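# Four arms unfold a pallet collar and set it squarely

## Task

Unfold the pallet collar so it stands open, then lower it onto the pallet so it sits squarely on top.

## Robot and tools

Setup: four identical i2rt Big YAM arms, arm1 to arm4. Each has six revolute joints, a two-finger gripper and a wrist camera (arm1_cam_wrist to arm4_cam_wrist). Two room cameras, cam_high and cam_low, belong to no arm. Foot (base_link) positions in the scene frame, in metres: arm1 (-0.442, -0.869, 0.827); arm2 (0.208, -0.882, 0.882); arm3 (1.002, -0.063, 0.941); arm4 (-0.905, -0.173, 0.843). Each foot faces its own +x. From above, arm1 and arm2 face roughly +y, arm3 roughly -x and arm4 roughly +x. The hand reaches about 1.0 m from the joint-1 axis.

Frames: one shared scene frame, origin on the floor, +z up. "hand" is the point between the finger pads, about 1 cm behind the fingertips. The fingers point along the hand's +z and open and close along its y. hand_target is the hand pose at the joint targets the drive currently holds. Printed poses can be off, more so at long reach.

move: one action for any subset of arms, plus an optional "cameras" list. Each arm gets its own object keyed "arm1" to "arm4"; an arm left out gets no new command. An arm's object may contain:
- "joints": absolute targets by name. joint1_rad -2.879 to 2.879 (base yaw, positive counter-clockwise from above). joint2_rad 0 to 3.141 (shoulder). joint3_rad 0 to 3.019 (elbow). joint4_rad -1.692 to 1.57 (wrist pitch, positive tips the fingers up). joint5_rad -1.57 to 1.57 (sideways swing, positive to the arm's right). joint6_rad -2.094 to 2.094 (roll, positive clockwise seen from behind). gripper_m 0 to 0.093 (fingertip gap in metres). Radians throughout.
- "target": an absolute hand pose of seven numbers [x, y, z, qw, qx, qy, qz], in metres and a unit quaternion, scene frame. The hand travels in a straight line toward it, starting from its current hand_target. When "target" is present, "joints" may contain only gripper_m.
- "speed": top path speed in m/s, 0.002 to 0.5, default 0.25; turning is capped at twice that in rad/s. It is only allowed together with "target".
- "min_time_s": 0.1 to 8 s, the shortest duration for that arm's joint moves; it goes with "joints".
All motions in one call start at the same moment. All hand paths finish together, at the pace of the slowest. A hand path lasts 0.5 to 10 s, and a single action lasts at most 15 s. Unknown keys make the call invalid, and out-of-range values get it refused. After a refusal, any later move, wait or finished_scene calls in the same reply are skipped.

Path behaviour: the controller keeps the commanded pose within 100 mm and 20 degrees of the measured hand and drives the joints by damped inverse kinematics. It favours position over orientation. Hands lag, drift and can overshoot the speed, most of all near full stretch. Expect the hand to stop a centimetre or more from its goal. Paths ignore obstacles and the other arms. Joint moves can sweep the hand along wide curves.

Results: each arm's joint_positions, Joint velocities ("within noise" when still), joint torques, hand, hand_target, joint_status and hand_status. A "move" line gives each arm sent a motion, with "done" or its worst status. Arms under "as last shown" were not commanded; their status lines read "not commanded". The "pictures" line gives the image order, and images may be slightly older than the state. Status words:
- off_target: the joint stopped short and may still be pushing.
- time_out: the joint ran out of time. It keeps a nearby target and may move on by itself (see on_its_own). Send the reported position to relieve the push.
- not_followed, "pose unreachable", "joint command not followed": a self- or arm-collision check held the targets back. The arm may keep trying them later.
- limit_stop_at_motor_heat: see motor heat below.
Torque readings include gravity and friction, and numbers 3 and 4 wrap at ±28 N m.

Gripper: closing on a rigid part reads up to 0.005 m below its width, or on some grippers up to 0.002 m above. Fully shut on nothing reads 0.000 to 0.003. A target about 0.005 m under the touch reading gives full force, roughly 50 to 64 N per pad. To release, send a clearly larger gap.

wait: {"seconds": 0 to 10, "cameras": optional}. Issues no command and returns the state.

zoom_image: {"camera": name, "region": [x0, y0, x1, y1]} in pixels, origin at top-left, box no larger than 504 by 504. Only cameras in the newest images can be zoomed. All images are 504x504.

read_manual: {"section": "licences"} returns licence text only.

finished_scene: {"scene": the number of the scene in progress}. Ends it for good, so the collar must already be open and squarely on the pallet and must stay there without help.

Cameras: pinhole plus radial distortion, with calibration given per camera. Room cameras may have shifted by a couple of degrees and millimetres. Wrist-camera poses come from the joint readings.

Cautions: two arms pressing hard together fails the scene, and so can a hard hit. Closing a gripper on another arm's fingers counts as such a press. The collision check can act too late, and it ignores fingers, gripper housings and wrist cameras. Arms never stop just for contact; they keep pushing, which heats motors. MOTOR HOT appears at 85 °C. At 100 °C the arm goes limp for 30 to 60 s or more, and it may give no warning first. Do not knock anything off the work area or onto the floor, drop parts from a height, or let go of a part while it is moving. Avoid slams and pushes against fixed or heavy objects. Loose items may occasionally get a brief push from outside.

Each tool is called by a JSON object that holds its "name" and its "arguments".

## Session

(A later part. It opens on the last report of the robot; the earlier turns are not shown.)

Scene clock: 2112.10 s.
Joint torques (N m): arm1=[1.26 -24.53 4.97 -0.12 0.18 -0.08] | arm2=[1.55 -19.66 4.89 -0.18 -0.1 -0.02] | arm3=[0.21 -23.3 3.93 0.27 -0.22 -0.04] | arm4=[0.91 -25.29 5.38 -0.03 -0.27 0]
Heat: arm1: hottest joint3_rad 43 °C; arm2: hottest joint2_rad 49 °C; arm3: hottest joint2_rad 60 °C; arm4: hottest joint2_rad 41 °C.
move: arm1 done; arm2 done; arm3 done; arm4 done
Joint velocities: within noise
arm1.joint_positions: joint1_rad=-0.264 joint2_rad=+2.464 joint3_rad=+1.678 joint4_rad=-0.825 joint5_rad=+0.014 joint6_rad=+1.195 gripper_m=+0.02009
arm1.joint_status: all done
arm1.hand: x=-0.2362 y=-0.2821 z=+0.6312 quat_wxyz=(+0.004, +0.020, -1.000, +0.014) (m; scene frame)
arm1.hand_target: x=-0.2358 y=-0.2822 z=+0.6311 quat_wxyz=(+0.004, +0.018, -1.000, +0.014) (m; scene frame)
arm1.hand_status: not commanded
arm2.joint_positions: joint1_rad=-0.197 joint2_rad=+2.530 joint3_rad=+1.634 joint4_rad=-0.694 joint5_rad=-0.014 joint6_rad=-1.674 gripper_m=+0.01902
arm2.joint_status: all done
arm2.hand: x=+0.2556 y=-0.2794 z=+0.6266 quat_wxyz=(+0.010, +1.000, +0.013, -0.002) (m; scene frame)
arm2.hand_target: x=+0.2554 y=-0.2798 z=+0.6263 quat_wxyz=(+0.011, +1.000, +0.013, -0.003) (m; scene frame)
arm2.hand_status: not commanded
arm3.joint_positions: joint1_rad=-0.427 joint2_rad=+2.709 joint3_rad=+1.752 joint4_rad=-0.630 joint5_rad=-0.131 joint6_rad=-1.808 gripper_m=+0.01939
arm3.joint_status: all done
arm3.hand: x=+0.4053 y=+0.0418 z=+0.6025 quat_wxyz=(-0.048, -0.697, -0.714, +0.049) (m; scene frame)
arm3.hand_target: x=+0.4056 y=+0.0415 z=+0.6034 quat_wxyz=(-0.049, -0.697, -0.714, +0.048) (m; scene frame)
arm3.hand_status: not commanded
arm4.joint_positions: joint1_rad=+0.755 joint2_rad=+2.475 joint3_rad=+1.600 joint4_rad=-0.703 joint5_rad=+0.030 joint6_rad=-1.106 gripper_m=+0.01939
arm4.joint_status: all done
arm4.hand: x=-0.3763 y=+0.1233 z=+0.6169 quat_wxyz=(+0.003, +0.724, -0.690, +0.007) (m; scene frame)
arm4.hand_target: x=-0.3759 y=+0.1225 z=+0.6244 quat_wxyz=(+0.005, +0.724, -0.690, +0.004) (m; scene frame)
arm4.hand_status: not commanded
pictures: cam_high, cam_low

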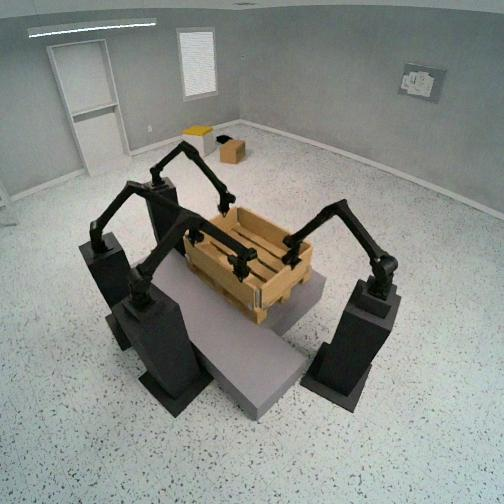

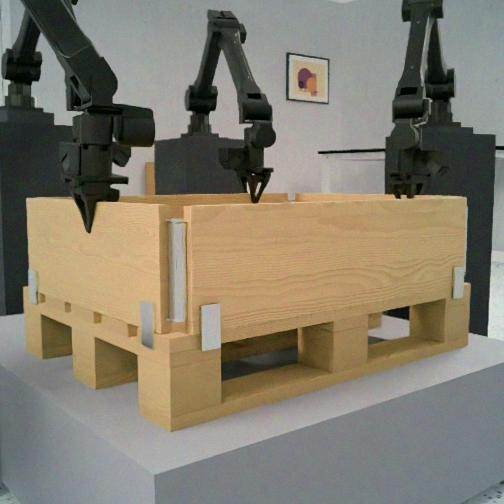

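{"name": "move", "arguments": {"arm1": {"joints": {"gripper_m": 0.045}}, "arm2": {"joints": {"gripper_m": 0.045}}, "arm3": {"joints": {"gripper_m": 0.045}}, "arm4": {"joints": {"gripper_m": 0.045}}, "cameras": []}}

{"name": "move", "arguments": {"arm1": {"target": [-0.236, -0.282, 0.75, 0.004, 0.018, -1.0, 0.014], "speed": 0.12}, "arm2": {"target": [0.2556, -0.279, 0.75, 0.011, 1.0, 0.013, -0.003], "speed": 0.12}, "arm3": {"target": [0.405, 0.0418, 0.75, -0.049, -0.697, -0.714, 0.048], "speed": 0.12}, "arm4": {"target": [-0.376, 0.123, 0.75, 0.003, 0.724, -0.690, 0.005], "speed": 0.12}, "cameras": ["cam_high", "cam_low", "arm1_cam_wrist", "arm2_cam_wrist", "arm3_cam_wrist", "arm4_cam_wrist"]}}

{"name": "zoom_image", "arguments": {"camera": "cam_high", "region": [150, 190, 330, 340]}}

{"name": "zoom_image", "arguments": {"camera": "cam_low", "region": [0, 180, 250, 430]}}

{"name": "zoom_image", "arguments": {"camera": "cam_low", "region": [240, 180, 490, 430]}}

Scene clock: 2127.20 s.
Joint torques (N m): arm1=[1.14 -23.24 4.77 -0.16 0.16 -0.08] | arm2=[1.61 -19.43 4.9 -0.2 -0.1 -0.01] | arm3=[0.09 -23.36 3.88 0.39 -0.23 -0.02] | arm4=[1.14 -24.76 5.42 0.25 -0.19 0.01]
Heat: arm1: hottest joint2_rad 42 °C; arm2: hottest joint2_rad 50 °C; arm3: hottest joint2_rad 61 °C; arm4: hottest joint2_rad 40 °C.
move: arm1 done; arm2 done; arm3 done; arm4 done
Joint velocities: within noise
arm1.joint_positions: joint1_rad=-0.264 joint2_rad=+2.464 joint3_rad=+1.678 joint4_rad=-0.825 joint5_rad=+0.014 joint6_rad=+1.195 gripper_m=+0.04484
arm1.joint_status: all done
arm1.hand: x=-0.2362 y=-0.2821 z=+0.6312 quat_wxyz=(+0.004, +0.020, -1.000, +0.014) (m; scene frame)
arm1.hand_target: x=-0.2358 y=-0.2822 z=+0.6311 quat_wxyz=(+0.004, +0.018, -1.000, +0.014) (m; scene frame)
arm1.hand_status: not commanded
arm2.joint_positions: joint1_rad=-0.197 joint2_rad=+2.529 joint3_rad=+1.634 joint4_rad=-0.694 joint5_rad=-0.014 joint6_rad=-1.674 gripper_m=+0.04487
arm2.joint_status: all done
arm2.hand: x=+0.2556 y=-0.2793 z=+0.6268 quat_wxyz=(+0.010, +1.000, +0.013, -0.002) (m; scene frame)
arm2.hand_target: x=+0.2554 y=-0.2797 z=+0.6265 quat_wxyz=(+0.011, +1.000, +0.013, -0.003) (m; scene frame)
arm2.hand_status: not commanded
arm3.joint_positions: joint1_rad=-0.427 joint2_rad=+2.709 joint3_rad=+1.752 joint4_rad=-0.630 joint5_rad=-0.131 joint6_rad=-1.808 gripper_m=+0.04480
arm3.joint_status: all done
arm3.hand: x=+0.4053 y=+0.0418 z=+0.6025 quat_wxyz=(-0.048, -0.697, -0.714, +0.049) (m; scene frame)
arm3.hand_target: x=+0.4056 y=+0.0415 z=+0.6034 quat_wxyz=(-0.049, -0.696, -0.714, +0.048) (m; scene frame)
arm3.hand_status: not commanded
arm4.joint_positions: joint1_rad=+0.754 joint2_rad=+2.472 joint3_rad=+1.600 joint4_rad=-0.713 joint5_rad=+0.028 joint6_rad=-1.106 gripper_m=+0.04486
arm4.joint_status: all done
arm4.hand: x=-0.3774 y=+0.1226 z=+0.6190 quat_wxyz=(+0.005, +0.724, -0.690, +0.005) (m; scene frame)
arm4.hand_target: x=-0.3759 y=+0.1225 z=+0.6246 quat_wxyz=(+0.005, +0.724, -0.690, +0.004) (m; scene frame)
arm4.hand_status: not commanded
pictures: none
No camera images: "cameras" was empty.

Scene clock: 2129.23 s.
Joint torques (N m): arm1=[1.55 -26.99 5.31 -0.5 0.15 -0.06] | arm2=[1.38 -19.19 5.22 -0.61 -0.14 -0.04] | arm3=[0.15 -24.35 4.29 0.17 -0.21 0] | arm4=[1.38 -23.82 6.32 0.28 -0.16 0.04]
Heat: arm1: hottest joint2_rad 42 °C; arm2: hottest joint2_rad 50 °C; arm3: hottest joint2_rad 61 °C; arm4: hottest joint2_rad 40 °C.
move: arm1 off_target; arm2 done; arm3 off_target; arm4 done
Joint velocities: within noise
arm1.joint_positions: joint1_rad=-0.264 joint2_rad=+2.292 joint3_rad=+1.664 joint4_rad=-1.001 joint5_rad=+0.014 joint6_rad=+1.195 gripper_m=+0.04492
arm1.joint_status: not commanded
arm1.hand: x=-0.2359 y=-0.2850 z=+0.7324 quat_wxyz=(+0.007, +0.020, -1.000, +0.022) (m; scene frame)
arm1.hand_target: x=-0.2361 y=-0.2819 z=+0.7498 quat_wxyz=(+0.004, +0.018, -1.000, +0.014) (m; scene frame)
arm1.hand_status: off_target (0.018 m and 1.0 deg from the pose sent, 0.119 m and 0.2 deg at the start)
arm2.joint_positions: joint1_rad=-0.197 joint2_rad=+2.297 joint3_rad=+1.583 joint4_rad=-0.859 joint5_rad=-0.014 joint6_rad=-1.674 gripper_m=+0.04496
arm2.joint_status: not commanded
arm2.hand: x=+0.2548 y=-0.2719 z=+0.7505 quat_wxyz=(+0.002, +1.000, +0.013, -0.002) (m; scene frame)
arm2.hand_target: x=+0.2557 y=-0.2790 z=+0.7500 quat_wxyz=(+0.011, +1.000, +0.013, -0.003) (m; scene frame)
arm2.hand_status: done (0.007 m and 1.0 deg from the pose sent, 0.123 m and 0.1 deg at the start)
arm3.joint_positions: joint1_rad=-0.427 joint2_rad=+2.422 joint3_rad=+1.606 joint4_rad=-0.783 joint5_rad=-0.131 joint6_rad=-1.808 gripper_m=+0.04492
arm3.joint_status: not commanded
arm3.hand: x=+0.4071 y=+0.0418 z=+0.7385 quat_wxyz=(-0.052, -0.697, -0.713, +0.046) (m; scene frame)
arm3.hand_target: x=+0.4050 y=+0.0418 z=+0.7498 quat_wxyz=(-0.049, -0.697, -0.714, +0.048) (m; scene frame)
arm3.hand_status: off_target (0.012 m and 0.4 deg from the pose sent, 0.147 m and 0.2 deg at the start)
arm4.joint_positions: joint1_rad=+0.754 joint2_rad=+2.238 joint3_rad=+1.568 joint4_rad=-0.903 joint5_rad=+0.028 joint6_rad=-1.106 gripper_m=+0.04495
arm4.joint_status: not commanded
arm4.hand: x=-0.3727 y=+0.1231 z=+0.7477 quat_wxyz=(+0.000, +0.724, -0.690, +0.006) (m; scene frame)
arm4.hand_target: x=-0.3760 y=+0.1230 z=+0.7500 quat_wxyz=(+0.003, +0.724, -0.690, +0.005) (m; scene frame)
arm4.hand_status: done (0.004 m and 0.4 deg from the pose sent, 0.131 m and 0.3 deg at the start)
pictures: arm1_cam_wrist, arm2_cam_wrist, arm3_cam_wrist, arm4_cam_wrist, cam_high, cam_low
camera_calibration:
arm1_cam_wrist: T_world_to_cam=[[0.0196166, -0.997448, 0.0686512, -0.32924], [-0.798614, 0.0256791, 0.601296, -0.617957], [-0.601524, -0.0666211, -0.796072, 0.550564], [0, 0, 0, 1]] pos_world=[-0.155872, -0.275852, 0.832466]
arm2_cam_wrist: T_world_to_cam=[[-0.0202382, 0.99978, 0.00555595, 0.273589], [0.816174, 0.0133114, 0.577652, -0.632914], [0.577451, 0.0162253, -0.816264, 0.595127], [0, 0, 0, 1]] pos_world=[0.178449, -0.27476, 0.849865]
arm3_cam_wrist: T_world_to_cam=[[-0.999622, -0.0263406, -0.00789268, 0.415242], [-0.0269699, 0.883219, 0.468184, -0.366965], [-0.00536126, 0.46822, -0.883596, 0.760027], [0, 0, 0, 1]] pos_world=[0.409262, -0.0208114, 0.846641]
arm4_cam_wrist: T_world_to_cam=[[0.999135, 0.0405593, 0.00919207, 0.36016], [0.0276508, -0.812968, 0.581652, -0.320926], [0.0310643, -0.580894, -0.813386, 0.816041], [0, 0, 0, 1]] pos_world=[-0.376325, 0.198523, 0.847113]

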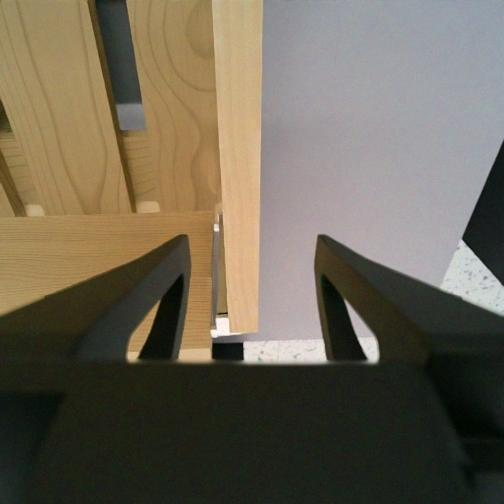

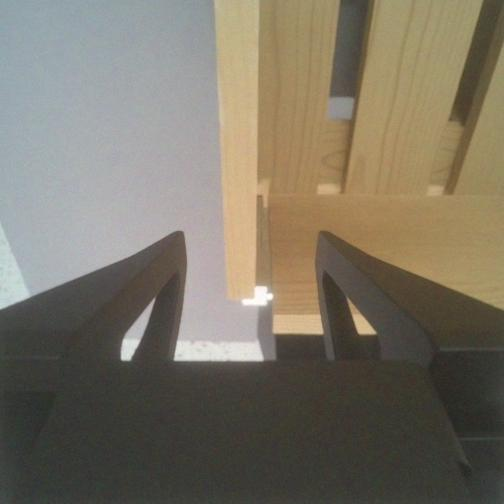

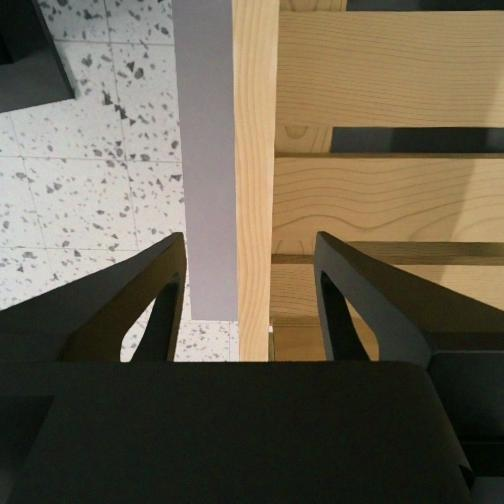

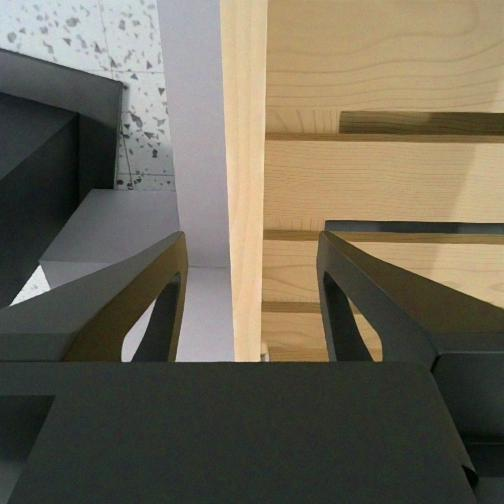

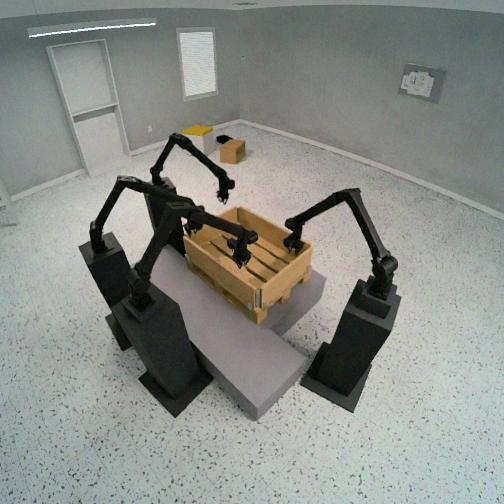

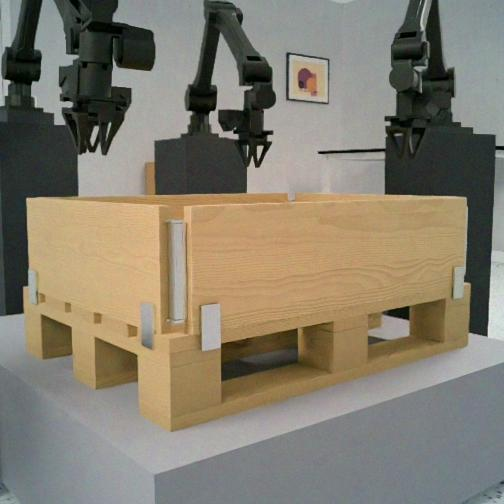

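Scaled by 2.800 from the camera's 504x504 image, which has a finer 720x720 frame.

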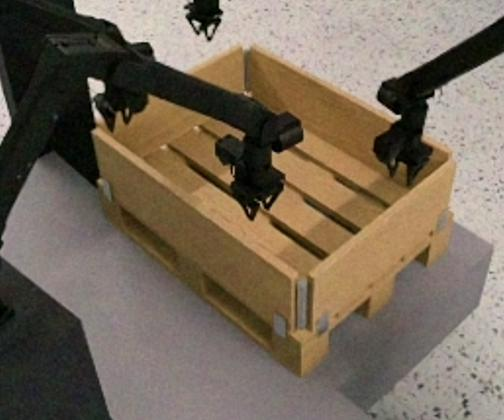

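Scaled by 2.016 from the camera's 504x504 image, which has a finer 720x720 frame.

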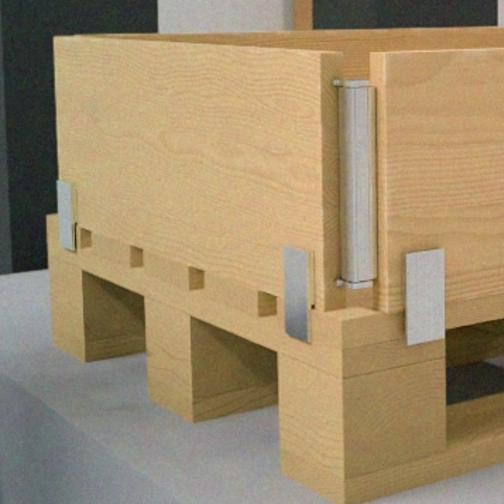

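Scaled by 2.016 from the camera's 504x504 image, which has a finer 720x720 frame.

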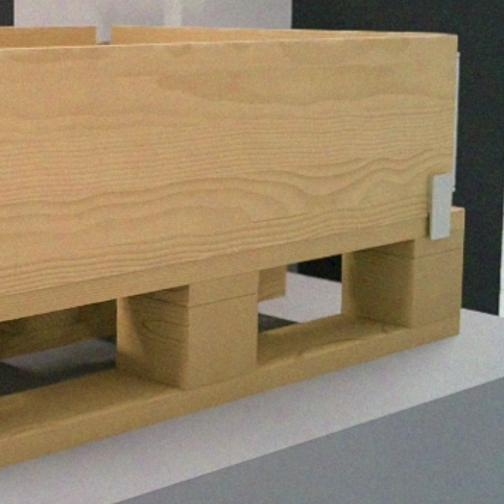

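{"name": "zoom_image", "arguments": {"camera": "cam_high", "region": [165, 230, 225, 290]}}

{"name": "zoom_image", "arguments": {"camera": "cam_high", "region": [230, 270, 290, 330]}}

{"name": "zoom_image", "arguments": {"camera": "cam_low", "region": [0, 220, 100, 320]}}

Scaled by 8.400 from the camera's 504x504 image, which has a finer 720x720 frame.

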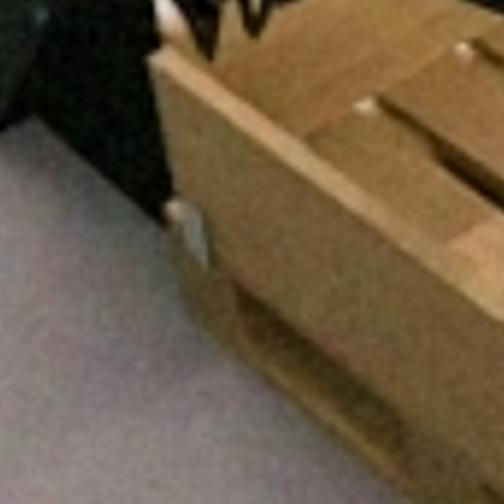

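Scaled by 8.400 from the camera's 504x504 image, which has a finer 720x720 frame.

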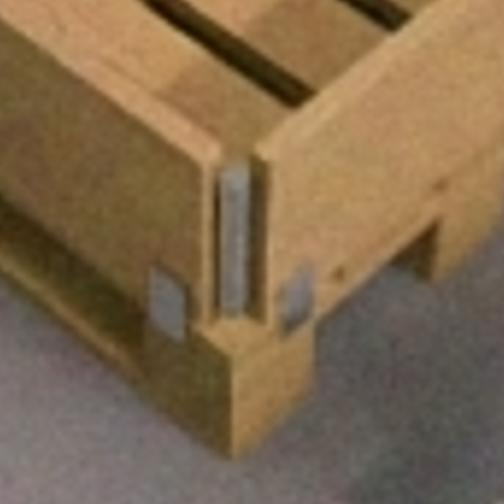

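Scaled by 5.040 from the camera's 504x504 image, which has a finer 720x720 frame.

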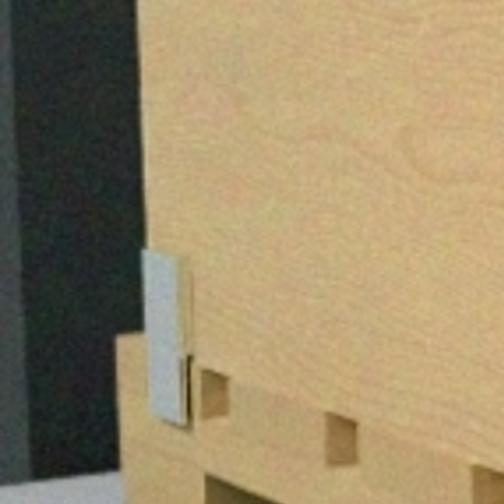

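{"name": "finished_scene", "arguments": {"scene": 2}}

The scene is finished: the task was done.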